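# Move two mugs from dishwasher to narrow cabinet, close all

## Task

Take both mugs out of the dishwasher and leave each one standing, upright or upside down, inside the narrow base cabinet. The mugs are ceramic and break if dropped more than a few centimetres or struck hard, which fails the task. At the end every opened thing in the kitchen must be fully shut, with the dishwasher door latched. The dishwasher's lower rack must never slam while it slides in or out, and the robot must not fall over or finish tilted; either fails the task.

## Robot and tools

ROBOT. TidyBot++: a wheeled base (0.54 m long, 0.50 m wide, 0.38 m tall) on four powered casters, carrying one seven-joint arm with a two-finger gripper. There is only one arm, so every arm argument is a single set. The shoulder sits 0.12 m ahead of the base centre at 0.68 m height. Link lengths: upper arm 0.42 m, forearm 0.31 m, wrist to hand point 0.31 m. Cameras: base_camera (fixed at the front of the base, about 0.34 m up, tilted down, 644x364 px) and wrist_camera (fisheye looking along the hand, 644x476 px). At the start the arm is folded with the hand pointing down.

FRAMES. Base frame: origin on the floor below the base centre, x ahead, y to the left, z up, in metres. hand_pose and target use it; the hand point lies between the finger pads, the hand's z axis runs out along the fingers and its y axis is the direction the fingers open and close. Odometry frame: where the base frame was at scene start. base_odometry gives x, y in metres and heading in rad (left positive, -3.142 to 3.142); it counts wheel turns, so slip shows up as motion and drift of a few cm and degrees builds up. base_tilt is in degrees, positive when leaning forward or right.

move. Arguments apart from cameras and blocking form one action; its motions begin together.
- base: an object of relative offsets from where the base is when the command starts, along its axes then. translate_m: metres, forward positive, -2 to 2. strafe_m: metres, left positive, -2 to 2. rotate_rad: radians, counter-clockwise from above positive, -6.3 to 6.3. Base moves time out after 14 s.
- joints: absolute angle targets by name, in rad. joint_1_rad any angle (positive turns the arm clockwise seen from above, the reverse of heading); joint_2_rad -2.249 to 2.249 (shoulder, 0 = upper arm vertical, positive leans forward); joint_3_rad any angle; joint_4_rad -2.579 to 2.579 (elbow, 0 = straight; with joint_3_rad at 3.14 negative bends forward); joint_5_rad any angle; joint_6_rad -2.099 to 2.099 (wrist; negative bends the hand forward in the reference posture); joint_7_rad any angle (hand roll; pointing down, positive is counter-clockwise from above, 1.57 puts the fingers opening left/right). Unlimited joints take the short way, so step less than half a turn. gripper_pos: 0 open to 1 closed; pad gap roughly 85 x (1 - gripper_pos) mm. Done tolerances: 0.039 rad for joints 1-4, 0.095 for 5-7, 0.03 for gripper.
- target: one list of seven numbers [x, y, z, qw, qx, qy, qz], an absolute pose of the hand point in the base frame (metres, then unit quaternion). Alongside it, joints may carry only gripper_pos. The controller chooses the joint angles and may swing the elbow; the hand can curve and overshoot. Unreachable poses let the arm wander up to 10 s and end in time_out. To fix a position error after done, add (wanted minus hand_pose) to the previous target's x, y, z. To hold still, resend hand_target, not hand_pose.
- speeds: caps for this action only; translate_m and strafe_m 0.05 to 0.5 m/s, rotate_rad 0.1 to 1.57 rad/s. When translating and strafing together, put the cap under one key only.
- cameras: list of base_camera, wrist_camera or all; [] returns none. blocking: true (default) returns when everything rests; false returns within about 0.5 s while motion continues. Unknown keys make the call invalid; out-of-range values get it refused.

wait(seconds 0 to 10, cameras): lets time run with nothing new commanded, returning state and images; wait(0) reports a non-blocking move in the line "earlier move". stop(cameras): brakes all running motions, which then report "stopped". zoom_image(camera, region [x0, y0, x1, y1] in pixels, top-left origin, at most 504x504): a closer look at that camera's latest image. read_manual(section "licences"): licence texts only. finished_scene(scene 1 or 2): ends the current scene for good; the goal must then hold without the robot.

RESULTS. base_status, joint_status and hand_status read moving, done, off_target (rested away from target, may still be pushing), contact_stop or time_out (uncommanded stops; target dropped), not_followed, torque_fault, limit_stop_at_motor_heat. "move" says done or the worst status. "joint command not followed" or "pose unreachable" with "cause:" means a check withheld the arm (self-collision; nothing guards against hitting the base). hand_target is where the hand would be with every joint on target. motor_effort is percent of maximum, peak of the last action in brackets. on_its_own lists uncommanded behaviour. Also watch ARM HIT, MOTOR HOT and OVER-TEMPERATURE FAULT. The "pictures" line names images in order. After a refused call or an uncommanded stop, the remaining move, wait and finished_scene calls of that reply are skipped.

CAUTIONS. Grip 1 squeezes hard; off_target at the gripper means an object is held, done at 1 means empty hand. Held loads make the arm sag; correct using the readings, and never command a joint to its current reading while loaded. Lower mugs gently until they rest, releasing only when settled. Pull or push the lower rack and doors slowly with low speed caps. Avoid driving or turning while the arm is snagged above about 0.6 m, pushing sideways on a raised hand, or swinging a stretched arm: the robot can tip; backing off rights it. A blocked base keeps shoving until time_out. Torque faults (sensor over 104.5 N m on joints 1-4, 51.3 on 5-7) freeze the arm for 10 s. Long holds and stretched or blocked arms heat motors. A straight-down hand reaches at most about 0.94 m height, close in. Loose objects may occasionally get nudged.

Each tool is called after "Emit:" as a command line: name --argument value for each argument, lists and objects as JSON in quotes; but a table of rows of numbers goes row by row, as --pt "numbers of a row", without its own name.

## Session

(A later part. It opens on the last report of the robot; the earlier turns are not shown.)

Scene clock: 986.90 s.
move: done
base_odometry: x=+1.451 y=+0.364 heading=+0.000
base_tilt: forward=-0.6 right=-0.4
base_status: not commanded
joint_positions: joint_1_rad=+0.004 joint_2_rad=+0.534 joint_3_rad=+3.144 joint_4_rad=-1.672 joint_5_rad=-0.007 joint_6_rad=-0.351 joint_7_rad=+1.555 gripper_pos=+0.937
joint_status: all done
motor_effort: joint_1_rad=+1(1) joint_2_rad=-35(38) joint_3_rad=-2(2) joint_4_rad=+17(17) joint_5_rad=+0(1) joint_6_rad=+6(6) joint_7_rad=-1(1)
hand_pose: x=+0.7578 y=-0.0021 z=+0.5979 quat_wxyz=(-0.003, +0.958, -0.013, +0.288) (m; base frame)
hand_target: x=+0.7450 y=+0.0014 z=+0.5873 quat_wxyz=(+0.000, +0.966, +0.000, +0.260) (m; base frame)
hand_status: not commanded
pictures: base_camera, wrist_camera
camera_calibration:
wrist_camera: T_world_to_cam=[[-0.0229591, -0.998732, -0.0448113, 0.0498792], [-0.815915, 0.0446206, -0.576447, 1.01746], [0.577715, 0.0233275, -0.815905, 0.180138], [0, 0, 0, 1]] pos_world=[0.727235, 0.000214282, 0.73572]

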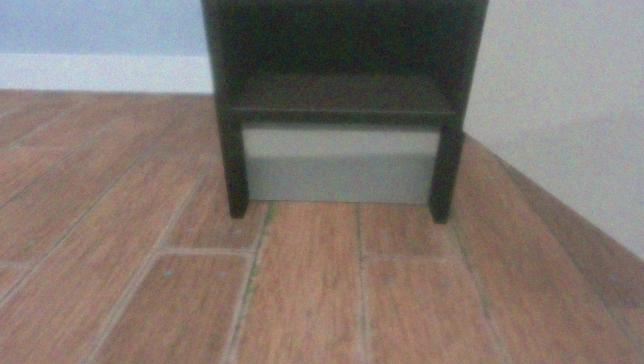

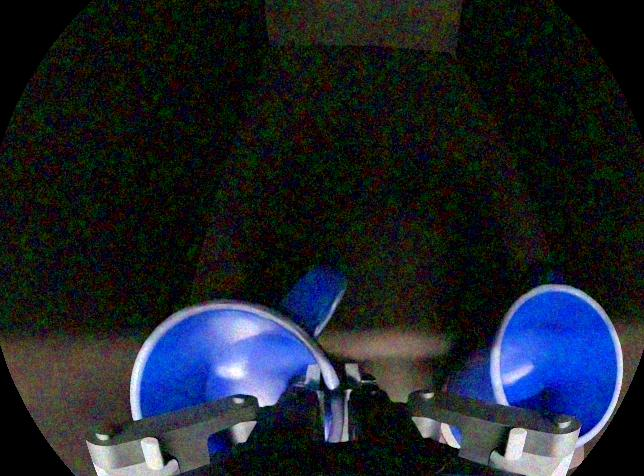

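Emit:
move --joints '{"joint_2_rad":0.532,"gripper_pos":0.88}' --cameras '[]'

Emit:
move --joints '{"gripper_pos":0.6}'

Emit:
move --joints '{"joint_2_rad":0.335,"joint_4_rad":-1.7,"joint_6_rad":-0.5}' --cameras '["wrist_camera"]'

Emit:
move --base '{"translate_m":-0.3}' --speeds '{"translate_m":0.3}'

Emit:
zoom_image --camera "wrist_camera" --region '[150, 0, 500, 250]'

Scene clock: 996.60 s.
move: done
base_odometry: x=+1.451 y=+0.364 heading=+0.000
base_tilt: forward=-0.6 right=-0.4
base_status: not commanded
joint_positions: joint_1_rad=+0.004 joint_2_rad=+0.533 joint_3_rad=+3.144 joint_4_rad=-1.672 joint_5_rad=-0.007 joint_6_rad=-0.351 joint_7_rad=+1.555 gripper_pos=+0.880
joint_status: all done
motor_effort: joint_1_rad=+2(2) joint_2_rad=-35(38) joint_3_rad=-1(2) joint_4_rad=+16(18) joint_5_rad=+1(1) joint_6_rad=+5(7) joint_7_rad=-1(1)
hand_pose: x=+0.7579 y=-0.0021 z=+0.5981 quat_wxyz=(-0.003, +0.957, -0.013, +0.288) (m; base frame)
hand_target: x=+0.7457 y=+0.0014 z=+0.5923 quat_wxyz=(+0.000, +0.964, +0.000, +0.264) (m; base frame)
hand_status: not commanded
pictures: none
No camera images: "cameras" was empty.

Scene clock: 997.27 s.
move: done
base_odometry: x=+1.451 y=+0.364 heading=+0.000
base_tilt: forward=-0.6 right=-0.4
base_status: not commanded
joint_positions: joint_1_rad=+0.004 joint_2_rad=+0.533 joint_3_rad=+3.144 joint_4_rad=-1.672 joint_5_rad=-0.007 joint_6_rad=-0.351 joint_7_rad=+1.555 gripper_pos=+0.600
joint_status: all done
motor_effort: joint_1_rad=+1(2) joint_2_rad=-36(36) joint_3_rad=-1(2) joint_4_rad=+16(17) joint_5_rad=+0(1) joint_6_rad=+4(5) joint_7_rad=-1(1)
hand_pose: x=+0.7579 y=-0.0021 z=+0.5981 quat_wxyz=(-0.003, +0.957, -0.013, +0.288) (m; base frame)
hand_target: x=+0.7457 y=+0.0014 z=+0.5923 quat_wxyz=(+0.000, +0.964, +0.000, +0.264) (m; base frame)
hand_status: not commanded
pictures: base_camera, wrist_camera
camera_calibration:
wrist_camera: T_world_to_cam=[[-0.0229424, -0.998732, -0.0448189, 0.0498773], [-0.815708, 0.0446198, -0.576741, 1.01758], [0.578009, 0.0233273, -0.815697, 0.179851], [0, 0, 0, 1]] pos_world=[0.727238, 0.000214277, 0.73582]

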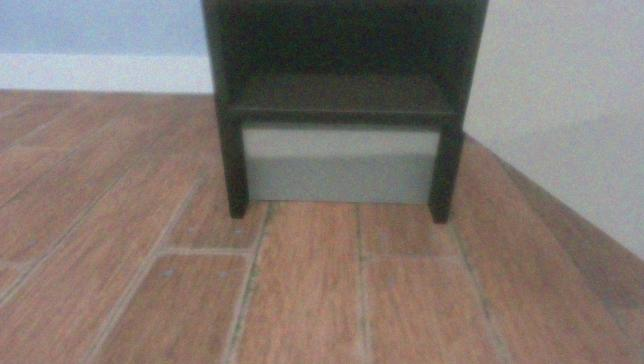

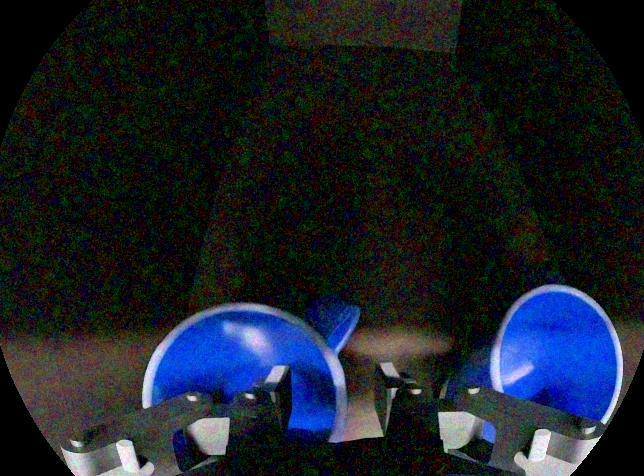

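Scene clock: 998.43 s.
move: done
base_odometry: x=+1.451 y=+0.364 heading=+0.000
base_tilt: forward=-0.6 right=-0.4
base_status: not commanded
joint_positions: joint_1_rad=+0.004 joint_2_rad=+0.352 joint_3_rad=+3.144 joint_4_rad=-1.692 joint_5_rad=-0.007 joint_6_rad=-0.428 joint_7_rad=+1.555 gripper_pos=+0.600
joint_status: all done
motor_effort: joint_1_rad=+1(2) joint_2_rad=-33(39) joint_3_rad=-1(2) joint_4_rad=+19(26) joint_5_rad=+1(1) joint_6_rad=+6(8) joint_7_rad=-1(1)
hand_pose: x=+0.7373 y=-0.0018 z=+0.6899 quat_wxyz=(-0.004, +0.944, -0.013, +0.329) (m; base frame)
hand_target: x=+0.7159 y=+0.0014 z=+0.6827 quat_wxyz=(+0.000, +0.954, +0.000, +0.299) (m; base frame)
hand_status: not commanded
pictures: wrist_camera
camera_calibration:
wrist_camera: T_world_to_cam=[[-0.0186575, -0.998734, -0.0467193, 0.0519012], [-0.763151, 0.0444143, -0.644692, 1.06189], [0.645951, 0.0236255, -0.763013, 0.180205], [0, 0, 0, 1]] pos_world=[0.694946, 0.000415036, 0.824515]

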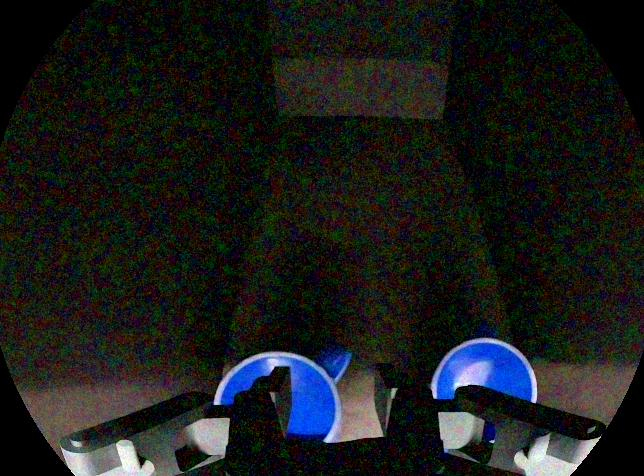

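Scene clock: 1000.43 s.
move: done
base_odometry: x=+1.151 y=+0.364 heading=+0.000
base_tilt: forward=-0.6 right=-0.4
base_status: done
joint_positions: joint_1_rad=+0.004 joint_2_rad=+0.339 joint_3_rad=+3.144 joint_4_rad=-1.692 joint_5_rad=-0.007 joint_6_rad=-0.428 joint_7_rad=+1.555 gripper_pos=+0.600
joint_status: not commanded
motor_effort: joint_1_rad=+1(2) joint_2_rad=-30(34) joint_3_rad=-2(2) joint_4_rad=+18(19) joint_5_rad=+1(1) joint_6_rad=+5(6) joint_7_rad=-1(1)
hand_pose: x=+0.7370 y=-0.0016 z=+0.6978 quat_wxyz=(-0.004, +0.942, -0.013, +0.335) (m; base frame)
hand_target: x=+0.7159 y=+0.0014 z=+0.6827 quat_wxyz=(+0.000, +0.954, +0.000, +0.299) (m; base frame)
hand_status: not commanded
pictures: base_camera, wrist_camera
camera_calibration:
wrist_camera: T_world_to_cam=[[-0.0178037, -0.998738, -0.0469591, 0.0520174], [-0.755244, 0.0442109, -0.653951, 1.06734], [0.655202, 0.0238228, -0.755078, 0.174139], [0, 0, 0, 1]] pos_world=[0.692932, 0.000615242, 0.831919]

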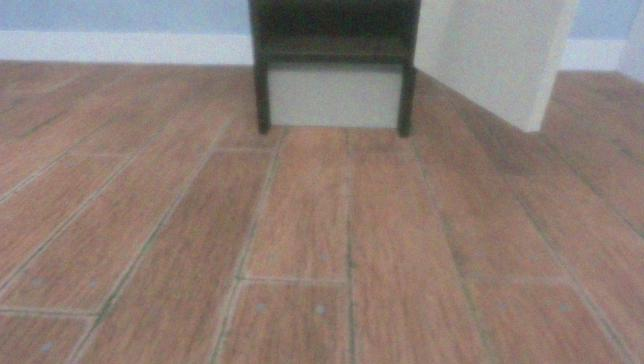

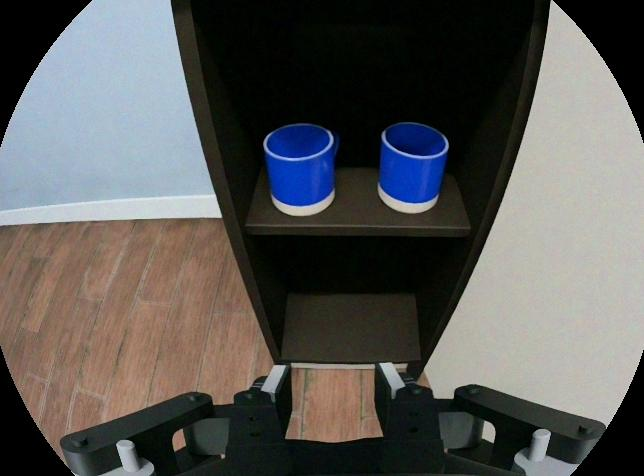

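Scaled by 1.440.

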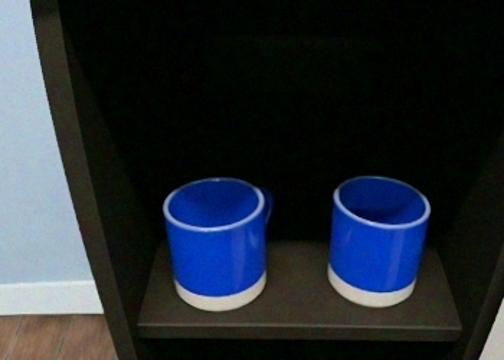

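Emit:
move --base '{"translate_m":-0.3}' --cameras '[]'

Emit:
move --base '{"strafe_m":-0.62}' --joints '{"joint_2_rad":1.25,"joint_4_rad":-1.975,"joint_6_rad":1.74,"gripper_pos":1.0}'

Emit:
move --base '{"translate_m":0.25}' --speeds '{"translate_m":0.2}'

Scene clock: 1027.13 s.
move: done
base_odometry: x=+0.851 y=+0.364 heading=+0.000
base_tilt: forward=-0.6 right=-0.4
base_status: done
joint_positions: joint_1_rad=+0.004 joint_2_rad=+0.333 joint_3_rad=+3.144 joint_4_rad=-1.692 joint_5_rad=-0.007 joint_6_rad=-0.430 joint_7_rad=+1.555 gripper_pos=+0.600
joint_status: not commanded
motor_effort: joint_1_rad=+1(2) joint_2_rad=-31(33) joint_3_rad=-2(2) joint_4_rad=+18(20) joint_5_rad=+1(1) joint_6_rad=+7(7) joint_7_rad=-1(1)
hand_pose: x=+0.7366 y=-0.0016 z=+0.7008 quat_wxyz=(-0.004, +0.941, -0.013, +0.337) (m; base frame)
hand_target: x=+0.7159 y=+0.0014 z=+0.6827 quat_wxyz=(+0.000, +0.954, +0.000, +0.299) (m; base frame)
hand_status: not commanded
pictures: none
No camera images: "cameras" was empty.

Scene clock: 1030.20 s.
move: done
base_odometry: x=+0.851 y=-0.256 heading=+0.000
base_tilt: forward=-0.6 right=-0.4
base_status: done
joint_positions: joint_1_rad=+0.004 joint_2_rad=+1.243 joint_3_rad=+3.143 joint_4_rad=-1.954 joint_5_rad=-0.007 joint_6_rad=+1.661 joint_7_rad=+1.555 gripper_pos=+0.999
joint_status: all done
motor_effort: joint_1_rad=+1(4) joint_2_rad=-40(43) joint_3_rad=-2(4) joint_4_rad=+4(19) joint_5_rad=+1(1) joint_6_rad=+9(10) joint_7_rad=-1(2)
hand_pose: x=+0.8110 y=-0.0037 z=+0.5140 quat_wxyz=(-0.001, +0.695, -0.009, +0.719) (m; base frame)
hand_target: x=+0.8023 y=+0.0014 z=+0.5279 quat_wxyz=(+0.000, +0.676, +0.000, +0.737) (m; base frame)
hand_status: not commanded
pictures: base_camera, wrist_camera
camera_calibration:
wrist_camera: T_world_to_cam=[[0.0171177, -0.99939, -0.0304476, 0.00575765], [0.0650155, 0.0315002, -0.997387, 0.51432], [0.997737, 0.0150934, 0.065515, -0.712724], [0, 0, 0, 1]] pos_world=[0.677574, 0.000310389, 0.559846]

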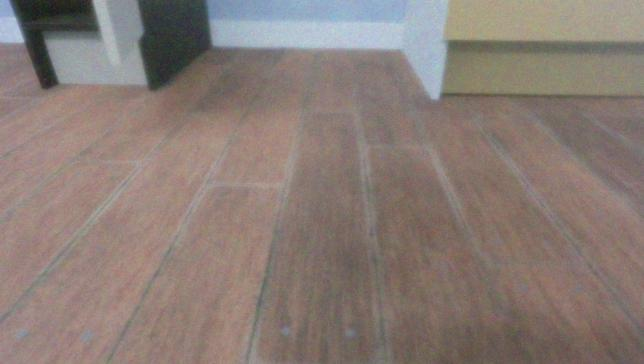

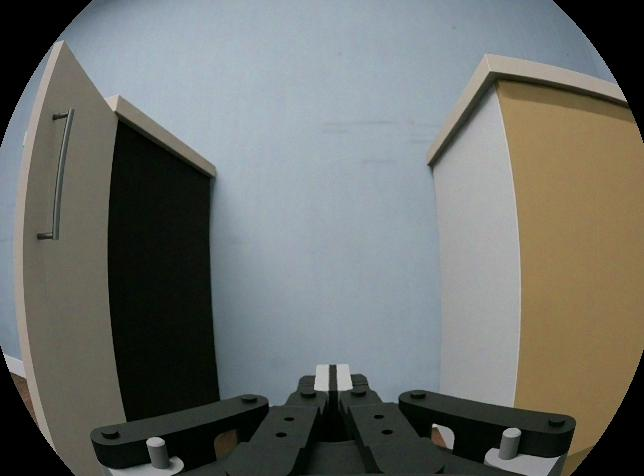

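Scene clock: 1032.23 s.
move: done
base_odometry: x=+1.101 y=-0.256 heading=-0.001
base_tilt: forward=-0.6 right=-0.4
base_status: done
joint_positions: joint_1_rad=+0.004 joint_2_rad=+1.243 joint_3_rad=+3.143 joint_4_rad=-1.958 joint_5_rad=-0.007 joint_6_rad=+1.664 joint_7_rad=+1.555 gripper_pos=+0.999
joint_status: not commanded
motor_effort: joint_1_rad=+1(2) joint_2_rad=-39(41) joint_3_rad=-1(3) joint_4_rad=+4(6) joint_5_rad=+0(1) joint_6_rad=+9(10) joint_7_rad=-1(1)
hand_pose: x=+0.8098 y=-0.0037 z=+0.5139 quat_wxyz=(-0.001, +0.695, -0.009, +0.719) (m; base frame)
hand_target: x=+0.8023 y=+0.0014 z=+0.5279 quat_wxyz=(+0.000, +0.676, +0.000, +0.737) (m; base frame)
hand_status: not commanded
pictures: base_camera, wrist_camera
camera_calibration:
wrist_camera: T_world_to_cam=[[0.0171088, -0.99939, -0.0304527, 0.00579007], [0.0647171, 0.0315001, -0.997406, 0.514709], [0.997757, 0.0150936, 0.0652166, -0.711378], [0, 0, 0, 1]] pos_world=[0.676372, 0.000310389, 0.559944]

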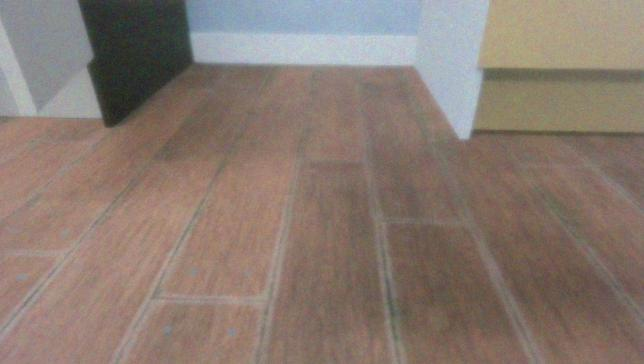

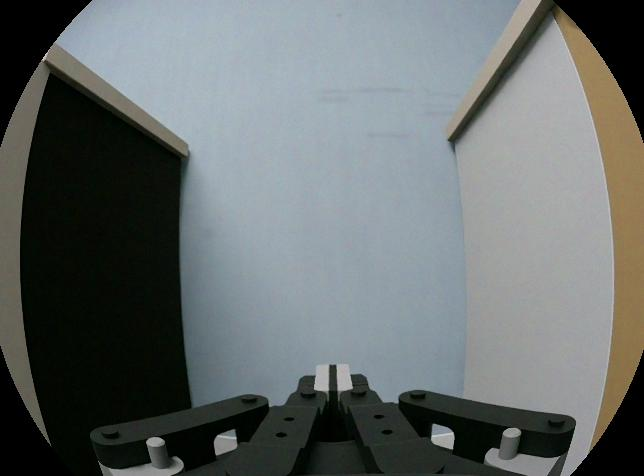

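Emit:
move --joints '{"joint_2_rad":1.31,"joint_6_rad":1.8}' --cameras '[]'

Emit:
move --base '{"strafe_m":0.5}' --speeds '{"strafe_m":0.15}'

Scene clock: 1038.67 s.
move: done
base_odometry: x=+1.101 y=-0.256 heading=-0.001
base_tilt: forward=-0.6 right=-0.4
base_status: not commanded
joint_positions: joint_1_rad=+0.004 joint_2_rad=+1.304 joint_3_rad=+3.143 joint_4_rad=-1.959 joint_5_rad=-0.007 joint_6_rad=+1.726 joint_7_rad=+1.555 gripper_pos=+0.999
joint_status: all done
motor_effort: joint_1_rad=+1(1) joint_2_rad=-38(41) joint_3_rad=-1(3) joint_4_rad=+4(5) joint_5_rad=+0(1) joint_6_rad=+9(10) joint_7_rad=+0(1)
hand_pose: x=+0.7980 y=-0.0036 z=+0.4912 quat_wxyz=(-0.001, +0.695, -0.009, +0.719) (m; base frame)
hand_target: x=+0.7907 y=+0.0014 z=+0.5058 quat_wxyz=(+0.000, +0.676, +0.000, +0.737) (m; base frame)
hand_status: not commanded
pictures: none
No camera images: "cameras" was empty.

Scene clock: 1042.70 s.
move: done
base_odometry: x=+1.101 y=+0.244 heading=-0.001
base_tilt: forward=-0.7 right=-0.4
base_status: done
joint_positions: joint_1_rad=-0.001 joint_2_rad=+1.304 joint_3_rad=+3.143 joint_4_rad=-1.959 joint_5_rad=-0.007 joint_6_rad=+1.727 joint_7_rad=+1.555 gripper_pos=+0.999
joint_status: not commanded
motor_effort: joint_1_rad=+2(4) joint_2_rad=-39(40) joint_3_rad=-1(4) joint_4_rad=+3(5) joint_5_rad=+0(3) joint_6_rad=+9(10) joint_7_rad=-1(1)
hand_pose: x=+0.7980 y=-0.0006 z=+0.4912 quat_wxyz=(-0.003, +0.695, -0.007, +0.719) (m; base frame)
hand_target: x=+0.7907 y=+0.0014 z=+0.5058 quat_wxyz=(+0.000, +0.676, +0.000, +0.737) (m; base frame)
hand_status: not commanded
pictures: base_camera, wrist_camera
camera_calibration:
wrist_camera: T_world_to_cam=[[0.0215786, -0.999326, -0.0297047, 0.00454399], [0.0650862, 0.0310527, -0.997396, 0.492301], [0.997646, 0.0195891, 0.0657124, -0.698344], [0, 0, 0, 1]] pos_world=[0.66456, 0.00293354, 0.537045]

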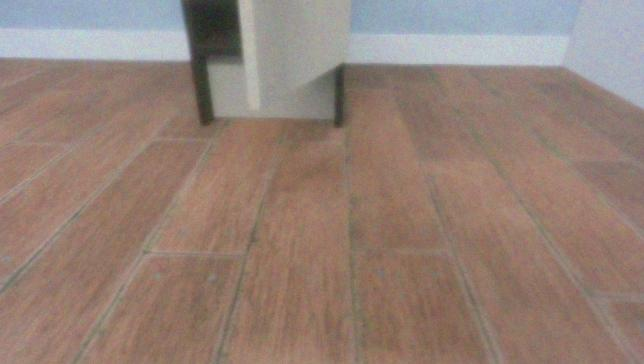

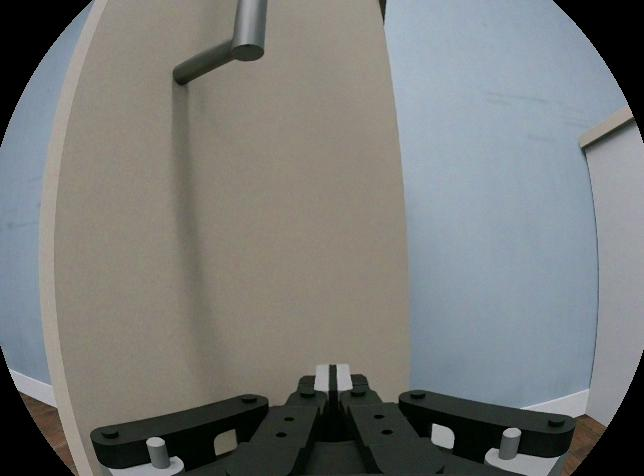

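Emit:
move --base '{"translate_m":0.1,"strafe_m":0.12}' --speeds '{"translate_m":0.12}'

Emit:
move --base '{"translate_m":0.08,"strafe_m":0.03}' --speeds '{"translate_m":0.1}'

Scene clock: 1053.27 s.
move: done
base_odometry: x=+1.201 y=+0.364 heading=-0.001
base_tilt: forward=-0.6 right=-0.4
base_status: done
joint_positions: joint_1_rad=-0.001 joint_2_rad=+1.305 joint_3_rad=+3.143 joint_4_rad=-1.961 joint_5_rad=-0.007 joint_6_rad=+1.727 joint_7_rad=+1.555 gripper_pos=+0.999
joint_status: not commanded
motor_effort: joint_1_rad=+1(4) joint_2_rad=-39(40) joint_3_rad=-1(3) joint_4_rad=+3(5) joint_5_rad=+0(2) joint_6_rad=+10(10) joint_7_rad=-1(1)
hand_pose: x=+0.7971 y=-0.0005 z=+0.4906 quat_wxyz=(-0.003, +0.696, -0.007, +0.718) (m; base frame)
hand_target: x=+0.7907 y=+0.0014 z=+0.5058 quat_wxyz=(+0.000, +0.676, +0.000, +0.737) (m; base frame)
hand_status: not commanded
pictures: base_camera, wrist_camera
camera_calibration:
wrist_camera: T_world_to_cam=[[0.0216223, -0.999321, -0.0298406, 0.00459713], [0.0629779, 0.0311498, -0.997529, 0.493513], [0.997781, 0.0196896, 0.0636086, -0.696477], [0, 0, 0, 1]] pos_world=[0.663751, 0.00293453, 0.536733]

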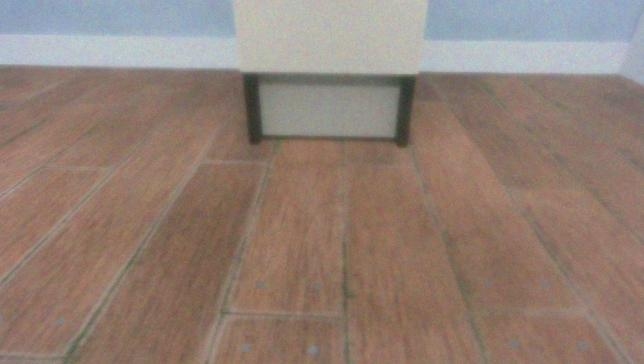

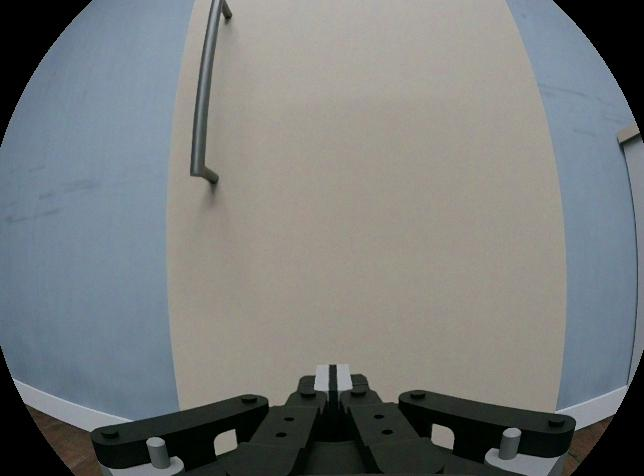

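Scene clock: 1054.70 s.
move: done
base_odometry: x=+1.281 y=+0.394 heading=-0.001
base_tilt: forward=-0.6 right=-0.4
base_status: done
joint_positions: joint_1_rad=-0.001 joint_2_rad=+1.305 joint_3_rad=+3.143 joint_4_rad=-1.962 joint_5_rad=-0.007 joint_6_rad=+1.727 joint_7_rad=+1.555 gripper_pos=+0.999
joint_status: not commanded
motor_effort: joint_1_rad=+1(2) joint_2_rad=-38(40) joint_3_rad=-3(3) joint_4_rad=+3(5) joint_5_rad=+0(1) joint_6_rad=+10(10) joint_7_rad=-1(1)
hand_pose: x=+0.7969 y=-0.0005 z=+0.4904 quat_wxyz=(-0.003, +0.696, -0.007, +0.718) (m; base frame)
hand_target: x=+0.7907 y=+0.0014 z=+0.5058 quat_wxyz=(+0.000, +0.676, +0.000, +0.737) (m; base frame)
hand_status: not commanded
pictures: base_camera, wrist_camera
camera_calibration:
wrist_camera: T_world_to_cam=[[0.0215056, -0.999323, -0.0298641, 0.00468795], [0.062384, 0.0311541, -0.997566, 0.493837], [0.997821, 0.0195902, 0.0630117, -0.695974], [0, 0, 0, 1]] pos_world=[0.663549, 0.002934, 0.536629]

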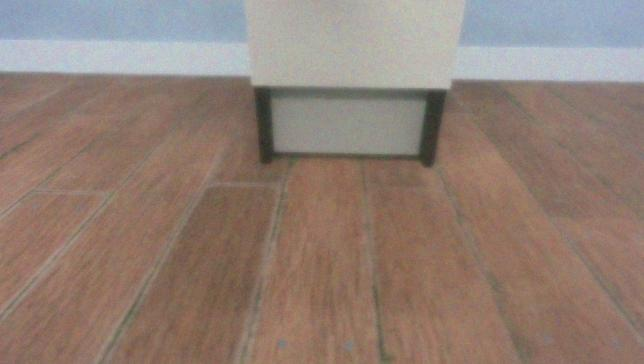

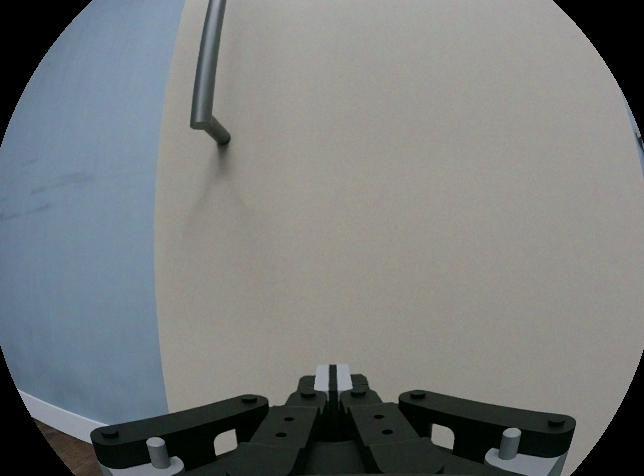

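Emit:
move --base '{"translate_m":0.035}' --speeds '{"translate_m":0.05}'

Scene clock: 1060.03 s.
move: done
base_odometry: x=+1.316 y=+0.394 heading=+0.000
base_tilt: forward=-0.6 right=-0.4
base_status: done
joint_positions: joint_1_rad=-0.001 joint_2_rad=+1.307 joint_3_rad=+3.143 joint_4_rad=-2.025 joint_5_rad=-0.007 joint_6_rad=+1.778 joint_7_rad=+1.555 gripper_pos=+0.999
joint_status: not commanded
motor_effort: joint_1_rad=+2(2) joint_2_rad=-38(41) joint_3_rad=+0(2) joint_4_rad=+12(16) joint_5_rad=+1(1) joint_6_rad=+3(9) joint_7_rad=-1(1)
hand_pose: x=+0.7768 y=-0.0005 z=+0.4881 quat_wxyz=(-0.003, +0.701, -0.007, +0.713) (m; base frame)
hand_target: x=+0.7907 y=+0.0014 z=+0.5058 quat_wxyz=(+0.000, +0.676, +0.000, +0.737) (m; base frame)
hand_status: not commanded
pictures: base_camera, wrist_camera
camera_calibration:
wrist_camera: T_world_to_cam=[[0.0211334, -0.999333, -0.0297751, 0.00528651], [0.047481, 0.0307513, -0.998399, 0.504805], [0.998649, 0.0196858, 0.0480993, -0.669172], [0, 0, 0, 1]] pos_world=[0.644187, 0.00293275, 0.536341]

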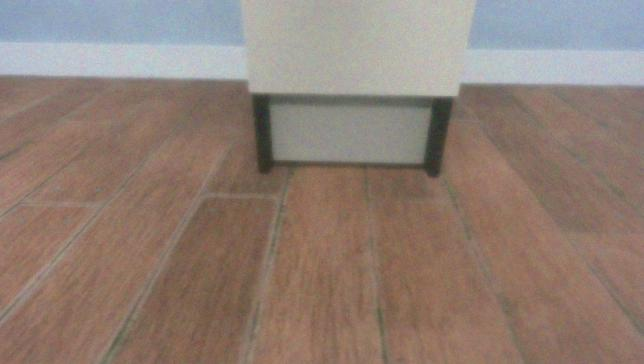

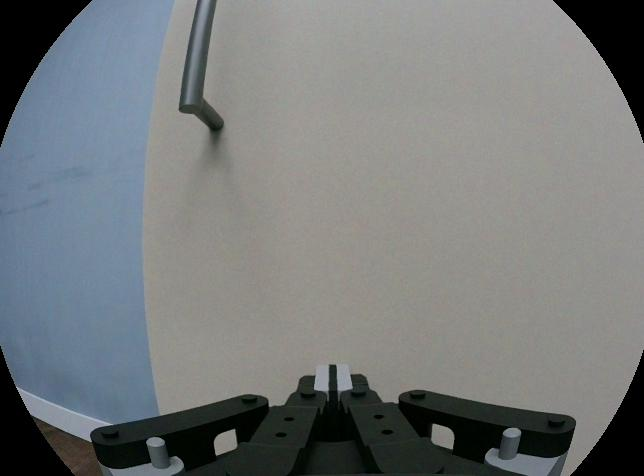

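Emit:
move --base '{"translate_m":-0.286}' --speeds '{"translate_m":0.3}'

Emit:
move --base '{"rotate_rad":1.571}' --joints '{"joint_2_rad":1.16,"joint_4_rad":-1.79,"joint_6_rad":0.73}'

Emit:
move --base '{"translate_m":0.28}' --speeds '{"translate_m":0.2}'

Scene clock: 1079.63 s.
move: done
base_odometry: x=+1.030 y=+0.395 heading=+0.000
base_tilt: forward=-0.6 right=-0.4
base_status: done
joint_positions: joint_1_rad=-0.001 joint_2_rad=+1.305 joint_3_rad=+3.143 joint_4_rad=-1.976 joint_5_rad=-0.007 joint_6_rad=+1.778 joint_7_rad=+1.555 gripper_pos=+0.999
joint_status: not commanded
motor_effort: joint_1_rad=+1(3) joint_2_rad=-38(41) joint_3_rad=-1(2) joint_4_rad=+3(10) joint_5_rad=+0(1) joint_6_rad=+9(10) joint_7_rad=+0(1)
hand_pose: x=+0.7919 y=-0.0006 z=+0.5022 quat_wxyz=(-0.003, +0.683, -0.007, +0.731) (m; base frame)
hand_target: x=+0.7907 y=+0.0014 z=+0.5058 quat_wxyz=(+0.000, +0.676, +0.000, +0.737) (m; base frame)
hand_status: not commanded
pictures: base_camera, wrist_camera
camera_calibration:
wrist_camera: T_world_to_cam=[[0.0226483, -0.99933, -0.0287466, 0.00367357], [0.0988011, 0.0308505, -0.994629, 0.475523], [0.994849, 0.0196865, 0.0994336, -0.707704], [0, 0, 0, 1]] pos_world=[0.656994, 0.00293319, 0.543445]

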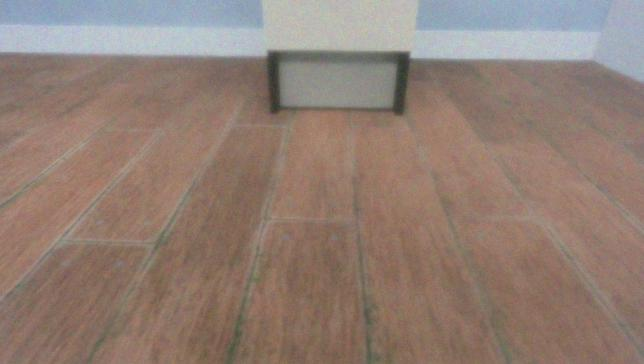

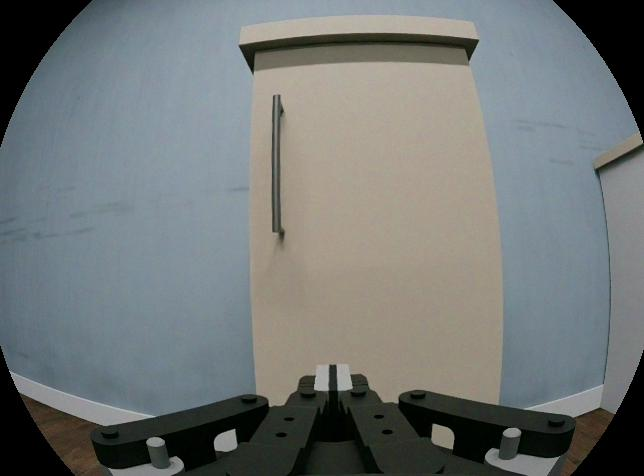

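Scene clock: 1082.27 s.
move: done
base_odometry: x=+1.030 y=+0.395 heading=+1.571
base_tilt: forward=-0.6 right=-0.4
base_status: done
joint_positions: joint_1_rad=-0.009 joint_2_rad=+1.163 joint_3_rad=+3.135 joint_4_rad=-1.792 joint_5_rad=-0.007 joint_6_rad=+0.810 joint_7_rad=+1.555 gripper_pos=+0.999
joint_status: all done
motor_effort: joint_1_rad=+1(7) joint_2_rad=-43(43) joint_3_rad=-2(5) joint_4_rad=+8(9) joint_5_rad=+0(2) joint_6_rad=+7(10) joint_7_rad=-1(1)
hand_pose: x=+0.8250 y=+0.0097 z=+0.3710 quat_wxyz=(-0.008, +0.878, -0.007, +0.478) (m; base frame)
hand_target: x=+0.8126 y=+0.0014 z=+0.3530 quat_wxyz=(+0.000, +0.896, +0.000, +0.445) (m; base frame)
hand_status: not commanded
pictures: base_camera, wrist_camera
camera_calibration:
wrist_camera: T_world_to_cam=[[0.00920004, -0.99875, -0.0491251, 0.0280241], [-0.516671, 0.0373134, -0.85537, 0.79761], [0.856134, 0.033251, -0.515682, -0.385244], [0, 0, 0, 1]] pos_world=[0.741665, 0.0110373, 0.484965]

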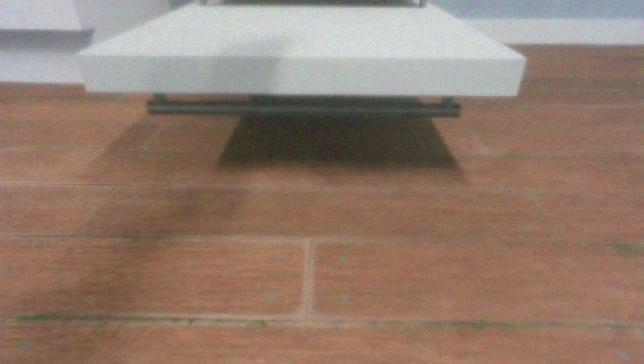

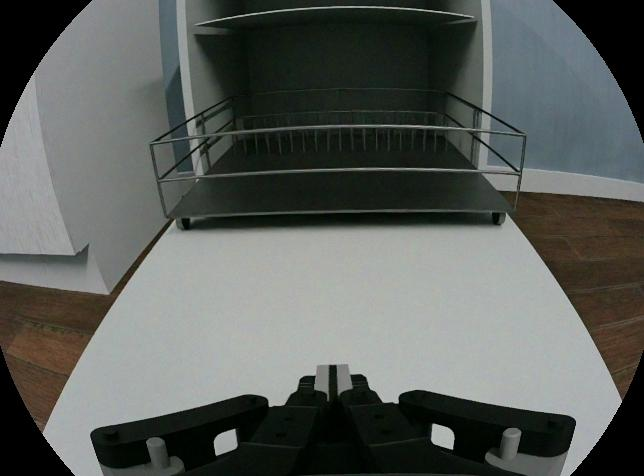

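Scene clock: 1084.43 s.
move: done
base_odometry: x=+1.030 y=+0.675 heading=+1.571
base_tilt: forward=-0.6 right=-0.4
base_status: done
joint_positions: joint_1_rad=-0.009 joint_2_rad=+1.163 joint_3_rad=+3.135 joint_4_rad=-1.792 joint_5_rad=-0.007 joint_6_rad=+0.808 joint_7_rad=+1.555 gripper_pos=+0.999
joint_status: not commanded
motor_effort: joint_1_rad=+1(2) joint_2_rad=-41(43) joint_3_rad=-2(3) joint_4_rad=+8(9) joint_5_rad=+0(1) joint_6_rad=+8(8) joint_7_rad=-1(1)
hand_pose: x=+0.8246 y=+0.0096 z=+0.3705 quat_wxyz=(-0.008, +0.879, -0.007, +0.477) (m; base frame)
hand_target: x=+0.8126 y=+0.0014 z=+0.3530 quat_wxyz=(+0.000, +0.896, +0.000, +0.445) (m; base frame)
hand_status: not commanded
pictures: base_camera, wrist_camera
camera_calibration:
wrist_camera: T_world_to_cam=[[0.00903452, -0.998746, -0.0492331, 0.0281807], [-0.518666, 0.0374139, -0.854158, 0.798094], [0.854929, 0.0332524, -0.517678, -0.383494], [0, 0, 0, 1]] pos_world=[0.74155, 0.0110377, 0.484559]

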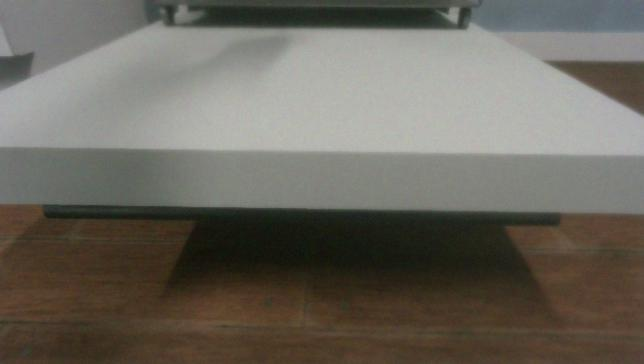

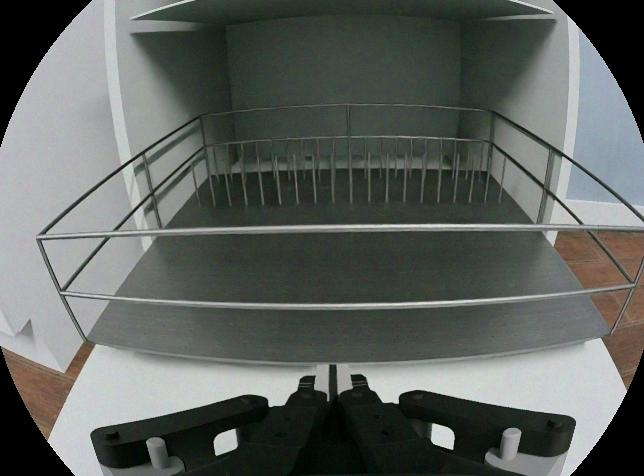

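Emit:
move --joints '{"joint_2_rad":1.36,"joint_4_rad":-1.785,"joint_6_rad":0.93}'

Emit:
move --base '{"translate_m":0.1}' --speeds '{"translate_m":0.07}'

Scene clock: 1103.13 s.
move: done
base_odometry: x=+1.030 y=+0.675 heading=+1.571
base_tilt: forward=-0.6 right=-0.4
base_status: not commanded
joint_positions: joint_1_rad=-0.009 joint_2_rad=+1.359 joint_3_rad=+3.135 joint_4_rad=-1.792 joint_5_rad=-0.007 joint_6_rad=+0.856 joint_7_rad=+1.555 gripper_pos=+0.999
joint_status: all done
motor_effort: joint_1_rad=+1(2) joint_2_rad=-41(45) joint_3_rad=-2(3) joint_4_rad=+4(8) joint_5_rad=+0(1) joint_6_rad=+8(9) joint_7_rad=-1(1)
hand_pose: x=+0.7604 y=+0.0089 z=+0.2496 quat_wxyz=(-0.007, +0.912, -0.007, +0.411) (m; base frame)
hand_target: x=+0.7783 y=+0.0014 z=+0.2685 quat_wxyz=(+0.000, +0.895, +0.000, +0.447) (m; base frame)
hand_status: not commanded
pictures: base_camera, wrist_camera
camera_calibration:
wrist_camera: T_world_to_cam=[[0.00148225, -0.99883, -0.0483382, 0.0275938], [-0.639268, 0.0362249, -0.76813, 0.731727], [0.768982, 0.0320397, -0.638466, -0.295601], [0, 0, 0, 1]] pos_world=[0.695041, 0.0105257, 0.374664]

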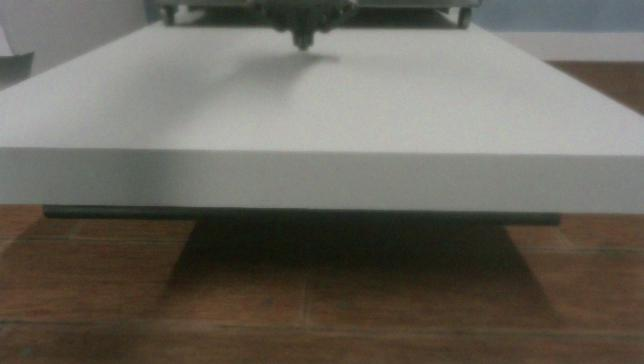

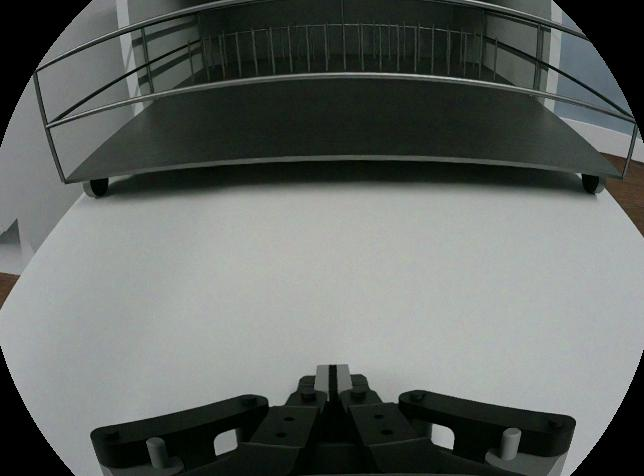

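Scene clock: 1105.10 s.
move: done
base_odometry: x=+1.030 y=+0.775 heading=+1.572
base_tilt: forward=-0.6 right=-0.4
base_status: done
joint_positions: joint_1_rad=-0.009 joint_2_rad=+1.359 joint_3_rad=+3.135 joint_4_rad=-1.792 joint_5_rad=-0.007 joint_6_rad=+0.857 joint_7_rad=+1.555 gripper_pos=+0.999
joint_status: not commanded
motor_effort: joint_1_rad=+1(2) joint_2_rad=-39(41) joint_3_rad=-2(3) joint_4_rad=+4(5) joint_5_rad=+1(1) joint_6_rad=+7(8) joint_7_rad=-1(1)
hand_pose: x=+0.7606 y=+0.0089 z=+0.2498 quat_wxyz=(-0.007, +0.912, -0.007, +0.411) (m; base frame)
hand_target: x=+0.7783 y=+0.0014 z=+0.2685 quat_wxyz=(+0.000, +0.895, +0.000, +0.447) (m; base frame)
hand_status: not commanded
pictures: base_camera, wrist_camera
camera_calibration:
wrist_camera: T_world_to_cam=[[0.00152075, -0.99883, -0.0483358, 0.0275755], [-0.638668, 0.0362234, -0.768629, 0.731783], [0.769481, 0.0320394, -0.637866, -0.296203], [0, 0, 0, 1]] pos_world=[0.695247, 0.0105257, 0.374865]

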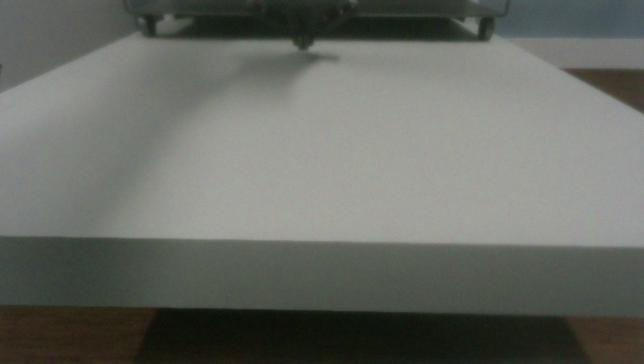

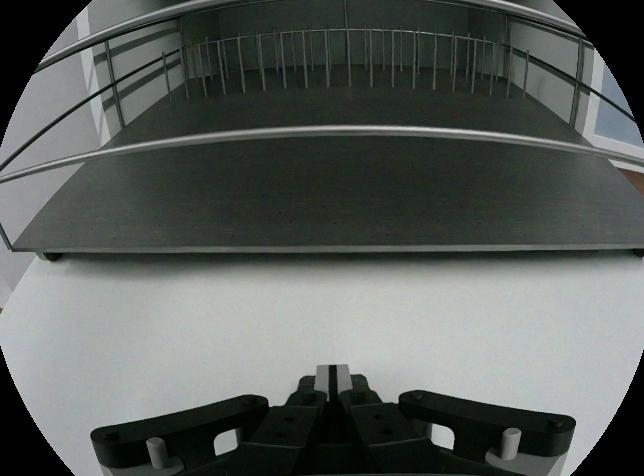

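Emit:
move --joints '{"joint_2_rad":1.325}' --cameras '[]'

Emit:
move --base '{"translate_m":0.085}' --speeds '{"translate_m":0.05}'

Scene clock: 1112.17 s.
move: done
base_odometry: x=+1.030 y=+0.775 heading=+1.572
base_tilt: forward=-0.6 right=-0.4
base_status: not commanded
joint_positions: joint_1_rad=-0.009 joint_2_rad=+1.329 joint_3_rad=+3.135 joint_4_rad=-1.792 joint_5_rad=-0.007 joint_6_rad=+0.859 joint_7_rad=+1.555 gripper_pos=+0.999
joint_status: all done
motor_effort: joint_1_rad=+1(1) joint_2_rad=-41(43) joint_3_rad=-1(3) joint_4_rad=+5(5) joint_5_rad=+1(1) joint_6_rad=+7(8) joint_7_rad=-1(1)
hand_pose: x=+0.7740 y=+0.0090 z=+0.2702 quat_wxyz=(-0.007, +0.905, -0.007, +0.426) (m; base frame)
hand_target: x=+0.7923 y=+0.0014 z=+0.2919 quat_wxyz=(+0.000, +0.887, +0.000, +0.462) (m; base frame)
hand_status: not commanded
pictures: none
No camera images: "cameras" was empty.

Scene clock: 1114.37 s.
move: done
base_odometry: x=+1.030 y=+0.860 heading=+1.572
base_tilt: forward=-0.6 right=-0.4
base_status: done
joint_positions: joint_1_rad=-0.009 joint_2_rad=+1.330 joint_3_rad=+3.136 joint_4_rad=-1.795 joint_5_rad=-0.007 joint_6_rad=+0.860 joint_7_rad=+1.555 gripper_pos=+0.999
joint_status: not commanded
motor_effort: joint_1_rad=+1(2) joint_2_rad=-41(44) joint_3_rad=-2(3) joint_4_rad=+6(10) joint_5_rad=+1(1) joint_6_rad=+7(10) joint_7_rad=-1(1)
hand_pose: x=+0.7721 y=+0.0089 z=+0.2686 quat_wxyz=(-0.007, +0.905, -0.007, +0.424) (m; base frame)
hand_target: x=+0.7923 y=+0.0014 z=+0.2919 quat_wxyz=(+0.000, +0.887, +0.000, +0.462) (m; base frame)
hand_status: not commanded
pictures: base_camera, wrist_camera
camera_calibration:
wrist_camera: T_world_to_cam=[[0.00280121, -0.998829, -0.0482893, 0.0273595], [-0.615781, 0.0363251, -0.787079, 0.740854], [0.787912, 0.0319404, -0.614959, -0.313389], [0, 0, 0, 1]] pos_world=[0.70305, 0.0104256, 0.391711]

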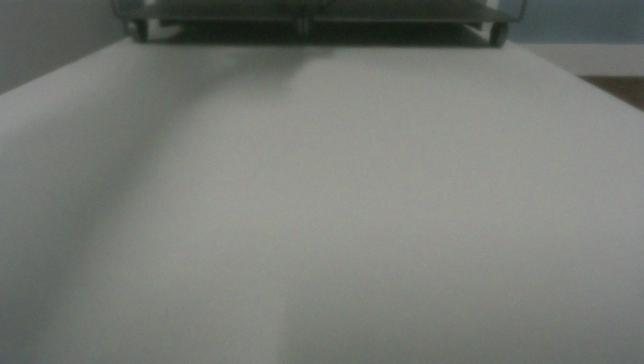

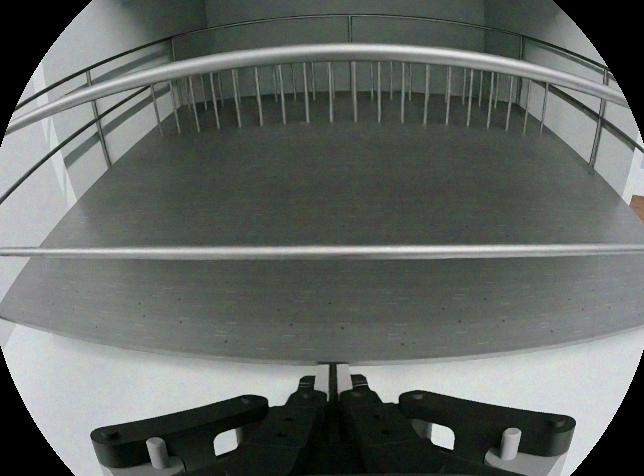

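Emit:
move --base '{"translate_m":-0.28}' --speeds '{"translate_m":0.25}' --cameras '[]'

Emit:
move --joints '{"joint_2_rad":1.585,"joint_4_rad":-0.737,"joint_6_rad":0.07}'

Scene clock: 1132.67 s.
move: done
base_odometry: x=+1.030 y=+0.580 heading=+1.573
base_tilt: forward=-0.6 right=-0.4
base_status: done
joint_positions: joint_1_rad=-0.008 joint_2_rad=+1.328 joint_3_rad=+3.136 joint_4_rad=-1.791 joint_5_rad=-0.007 joint_6_rad=+0.862 joint_7_rad=+1.555 gripper_pos=+0.999
joint_status: not commanded
motor_effort: joint_1_rad=+1(3) joint_2_rad=-40(42) joint_3_rad=-2(3) joint_4_rad=+4(6) joint_5_rad=+0(1) joint_6_rad=+7(8) joint_7_rad=-1(1)
hand_pose: x=+0.7757 y=+0.0082 z=+0.2718 quat_wxyz=(-0.006, +0.904, -0.007, +0.428) (m; base frame)
hand_target: x=+0.7923 y=+0.0014 z=+0.2919 quat_wxyz=(+0.000, +0.887, +0.000, +0.462) (m; base frame)
hand_status: not commanded
pictures: none
No camera images: "cameras" was empty.

Scene clock: 1135.33 s.
move: done
base_odometry: x=+1.030 y=+0.580 heading=+1.573
base_tilt: forward=-0.6 right=-0.4
base_status: not commanded
joint_positions: joint_1_rad=-0.008 joint_2_rad=+1.569 joint_3_rad=+3.136 joint_4_rad=-0.757 joint_5_rad=-0.007 joint_6_rad=+0.152 joint_7_rad=+1.555 gripper_pos=+0.999
joint_status: all done
motor_effort: joint_1_rad=+1(1) joint_2_rad=-53(54) joint_3_rad=-1(3) joint_4_rad=+16(17) joint_5_rad=+1(1) joint_6_rad=+7(10) joint_7_rad=-1(1)
hand_pose: x=+1.0253 y=+0.0107 z=+0.2912 quat_wxyz=(-0.009, +0.885, -0.008, +0.465) (m; base frame)
hand_target: x=+1.0113 y=+0.0014 z=+0.2652 quat_wxyz=(+0.000, +0.903, +0.000, +0.430) (m; base frame)
hand_status: not commanded
pictures: base_camera, wrist_camera
camera_calibration:
wrist_camera: T_world_to_cam=[[0.00677456, -0.998559, -0.0532284, 0.0270311], [-0.541079, 0.0411037, -0.839967, 0.85328], [0.840945, 0.0344911, -0.540021, -0.575267], [0, 0, 0, 1]] pos_world=[0.945276, 0.0117608, 0.407509]

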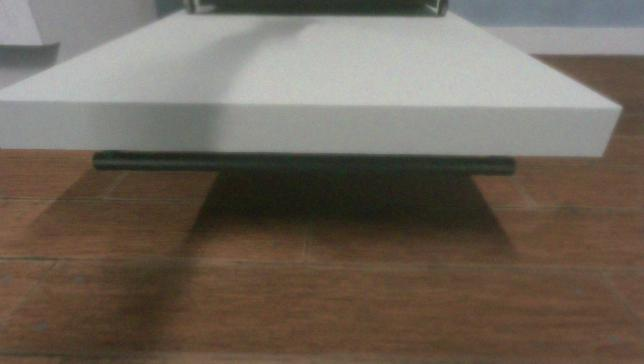

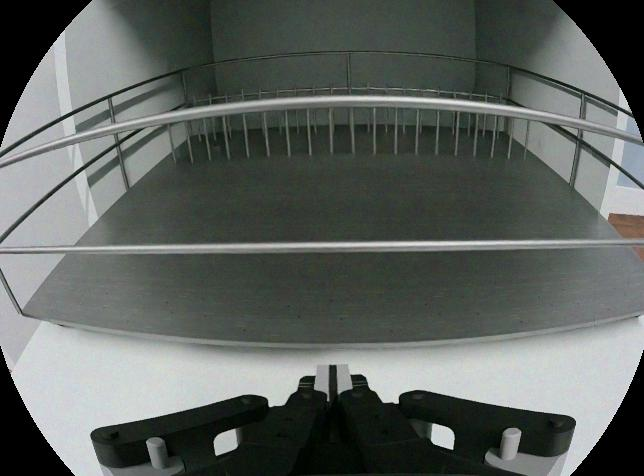

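Emit:
move --joints '{"joint_2_rad":1.612}' --cameras '[]'

Emit:
move --base '{"translate_m":0.15}' --speeds '{"translate_m":0.06}'

Scene clock: 1139.87 s.
move: done
base_odometry: x=+1.030 y=+0.580 heading=+1.573
base_tilt: forward=-0.6 right=-0.4
base_status: not commanded
joint_positions: joint_1_rad=-0.008 joint_2_rad=+1.604 joint_3_rad=+3.136 joint_4_rad=-0.752 joint_5_rad=-0.007 joint_6_rad=+0.147 joint_7_rad=+1.555 gripper_pos=+0.999
joint_status: all done
motor_effort: joint_1_rad=+1(2) joint_2_rad=-53(55) joint_3_rad=-3(3) joint_4_rad=+16(17) joint_5_rad=+0(1) joint_6_rad=+7(8) joint_7_rad=-1(1)
hand_pose: x=+1.0119 y=+0.0106 z=+0.2603 quat_wxyz=(-0.009, +0.893, -0.008, +0.449) (m; base frame)
hand_target: x=+0.9997 y=+0.0014 z=+0.2413 quat_wxyz=(+0.000, +0.908, +0.000, +0.418) (m; base frame)
hand_status: not commanded
pictures: none
No camera images: "cameras" was empty.

Scene clock: 1142.87 s.
move: done
base_odometry: x=+1.030 y=+0.730 heading=+1.573
base_tilt: forward=-0.6 right=-0.4
base_status: done
joint_positions: joint_1_rad=-0.008 joint_2_rad=+1.615 joint_3_rad=+3.136 joint_4_rad=-0.751 joint_5_rad=-0.007 joint_6_rad=+0.136 joint_7_rad=+1.555 gripper_pos=+0.999
joint_status: not commanded
motor_effort: joint_1_rad=+1(3) joint_2_rad=-53(56) joint_3_rad=-1(3) joint_4_rad=+16(21) joint_5_rad=+1(1) joint_6_rad=+7(10) joint_7_rad=+0(1)
hand_pose: x=+1.0055 y=+0.0105 z=+0.2483 quat_wxyz=(-0.009, +0.898, -0.008, +0.440) (m; base frame)
hand_target: x=+0.9997 y=+0.0014 z=+0.2413 quat_wxyz=(+0.000, +0.908, +0.000, +0.418) (m; base frame)
hand_status: not commanded
pictures: base_camera, wrist_camera
camera_calibration:
wrist_camera: T_world_to_cam=[[0.00374368, -0.998579, -0.0531635, 0.0276636], [-0.588043, 0.040802, -0.8078, 0.845685], [0.808821, 0.0342866, -0.587054, -0.537814], [0, 0, 0, 1]] pos_world=[0.932191, 0.0115584, 0.368889]

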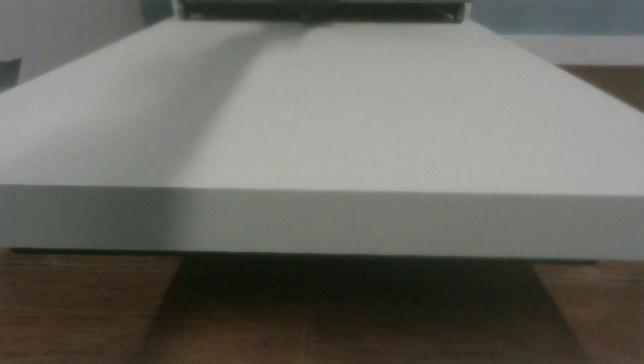

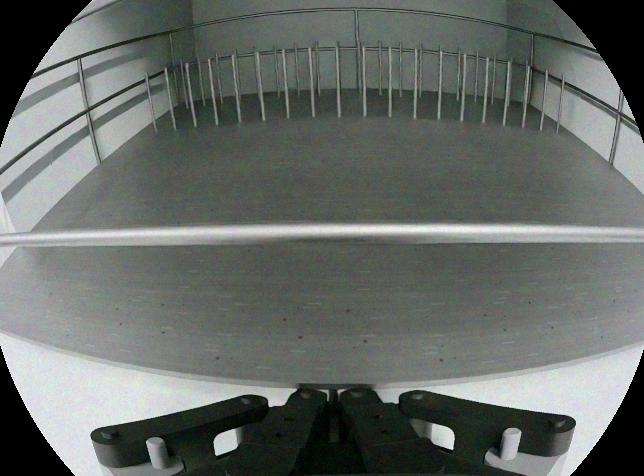

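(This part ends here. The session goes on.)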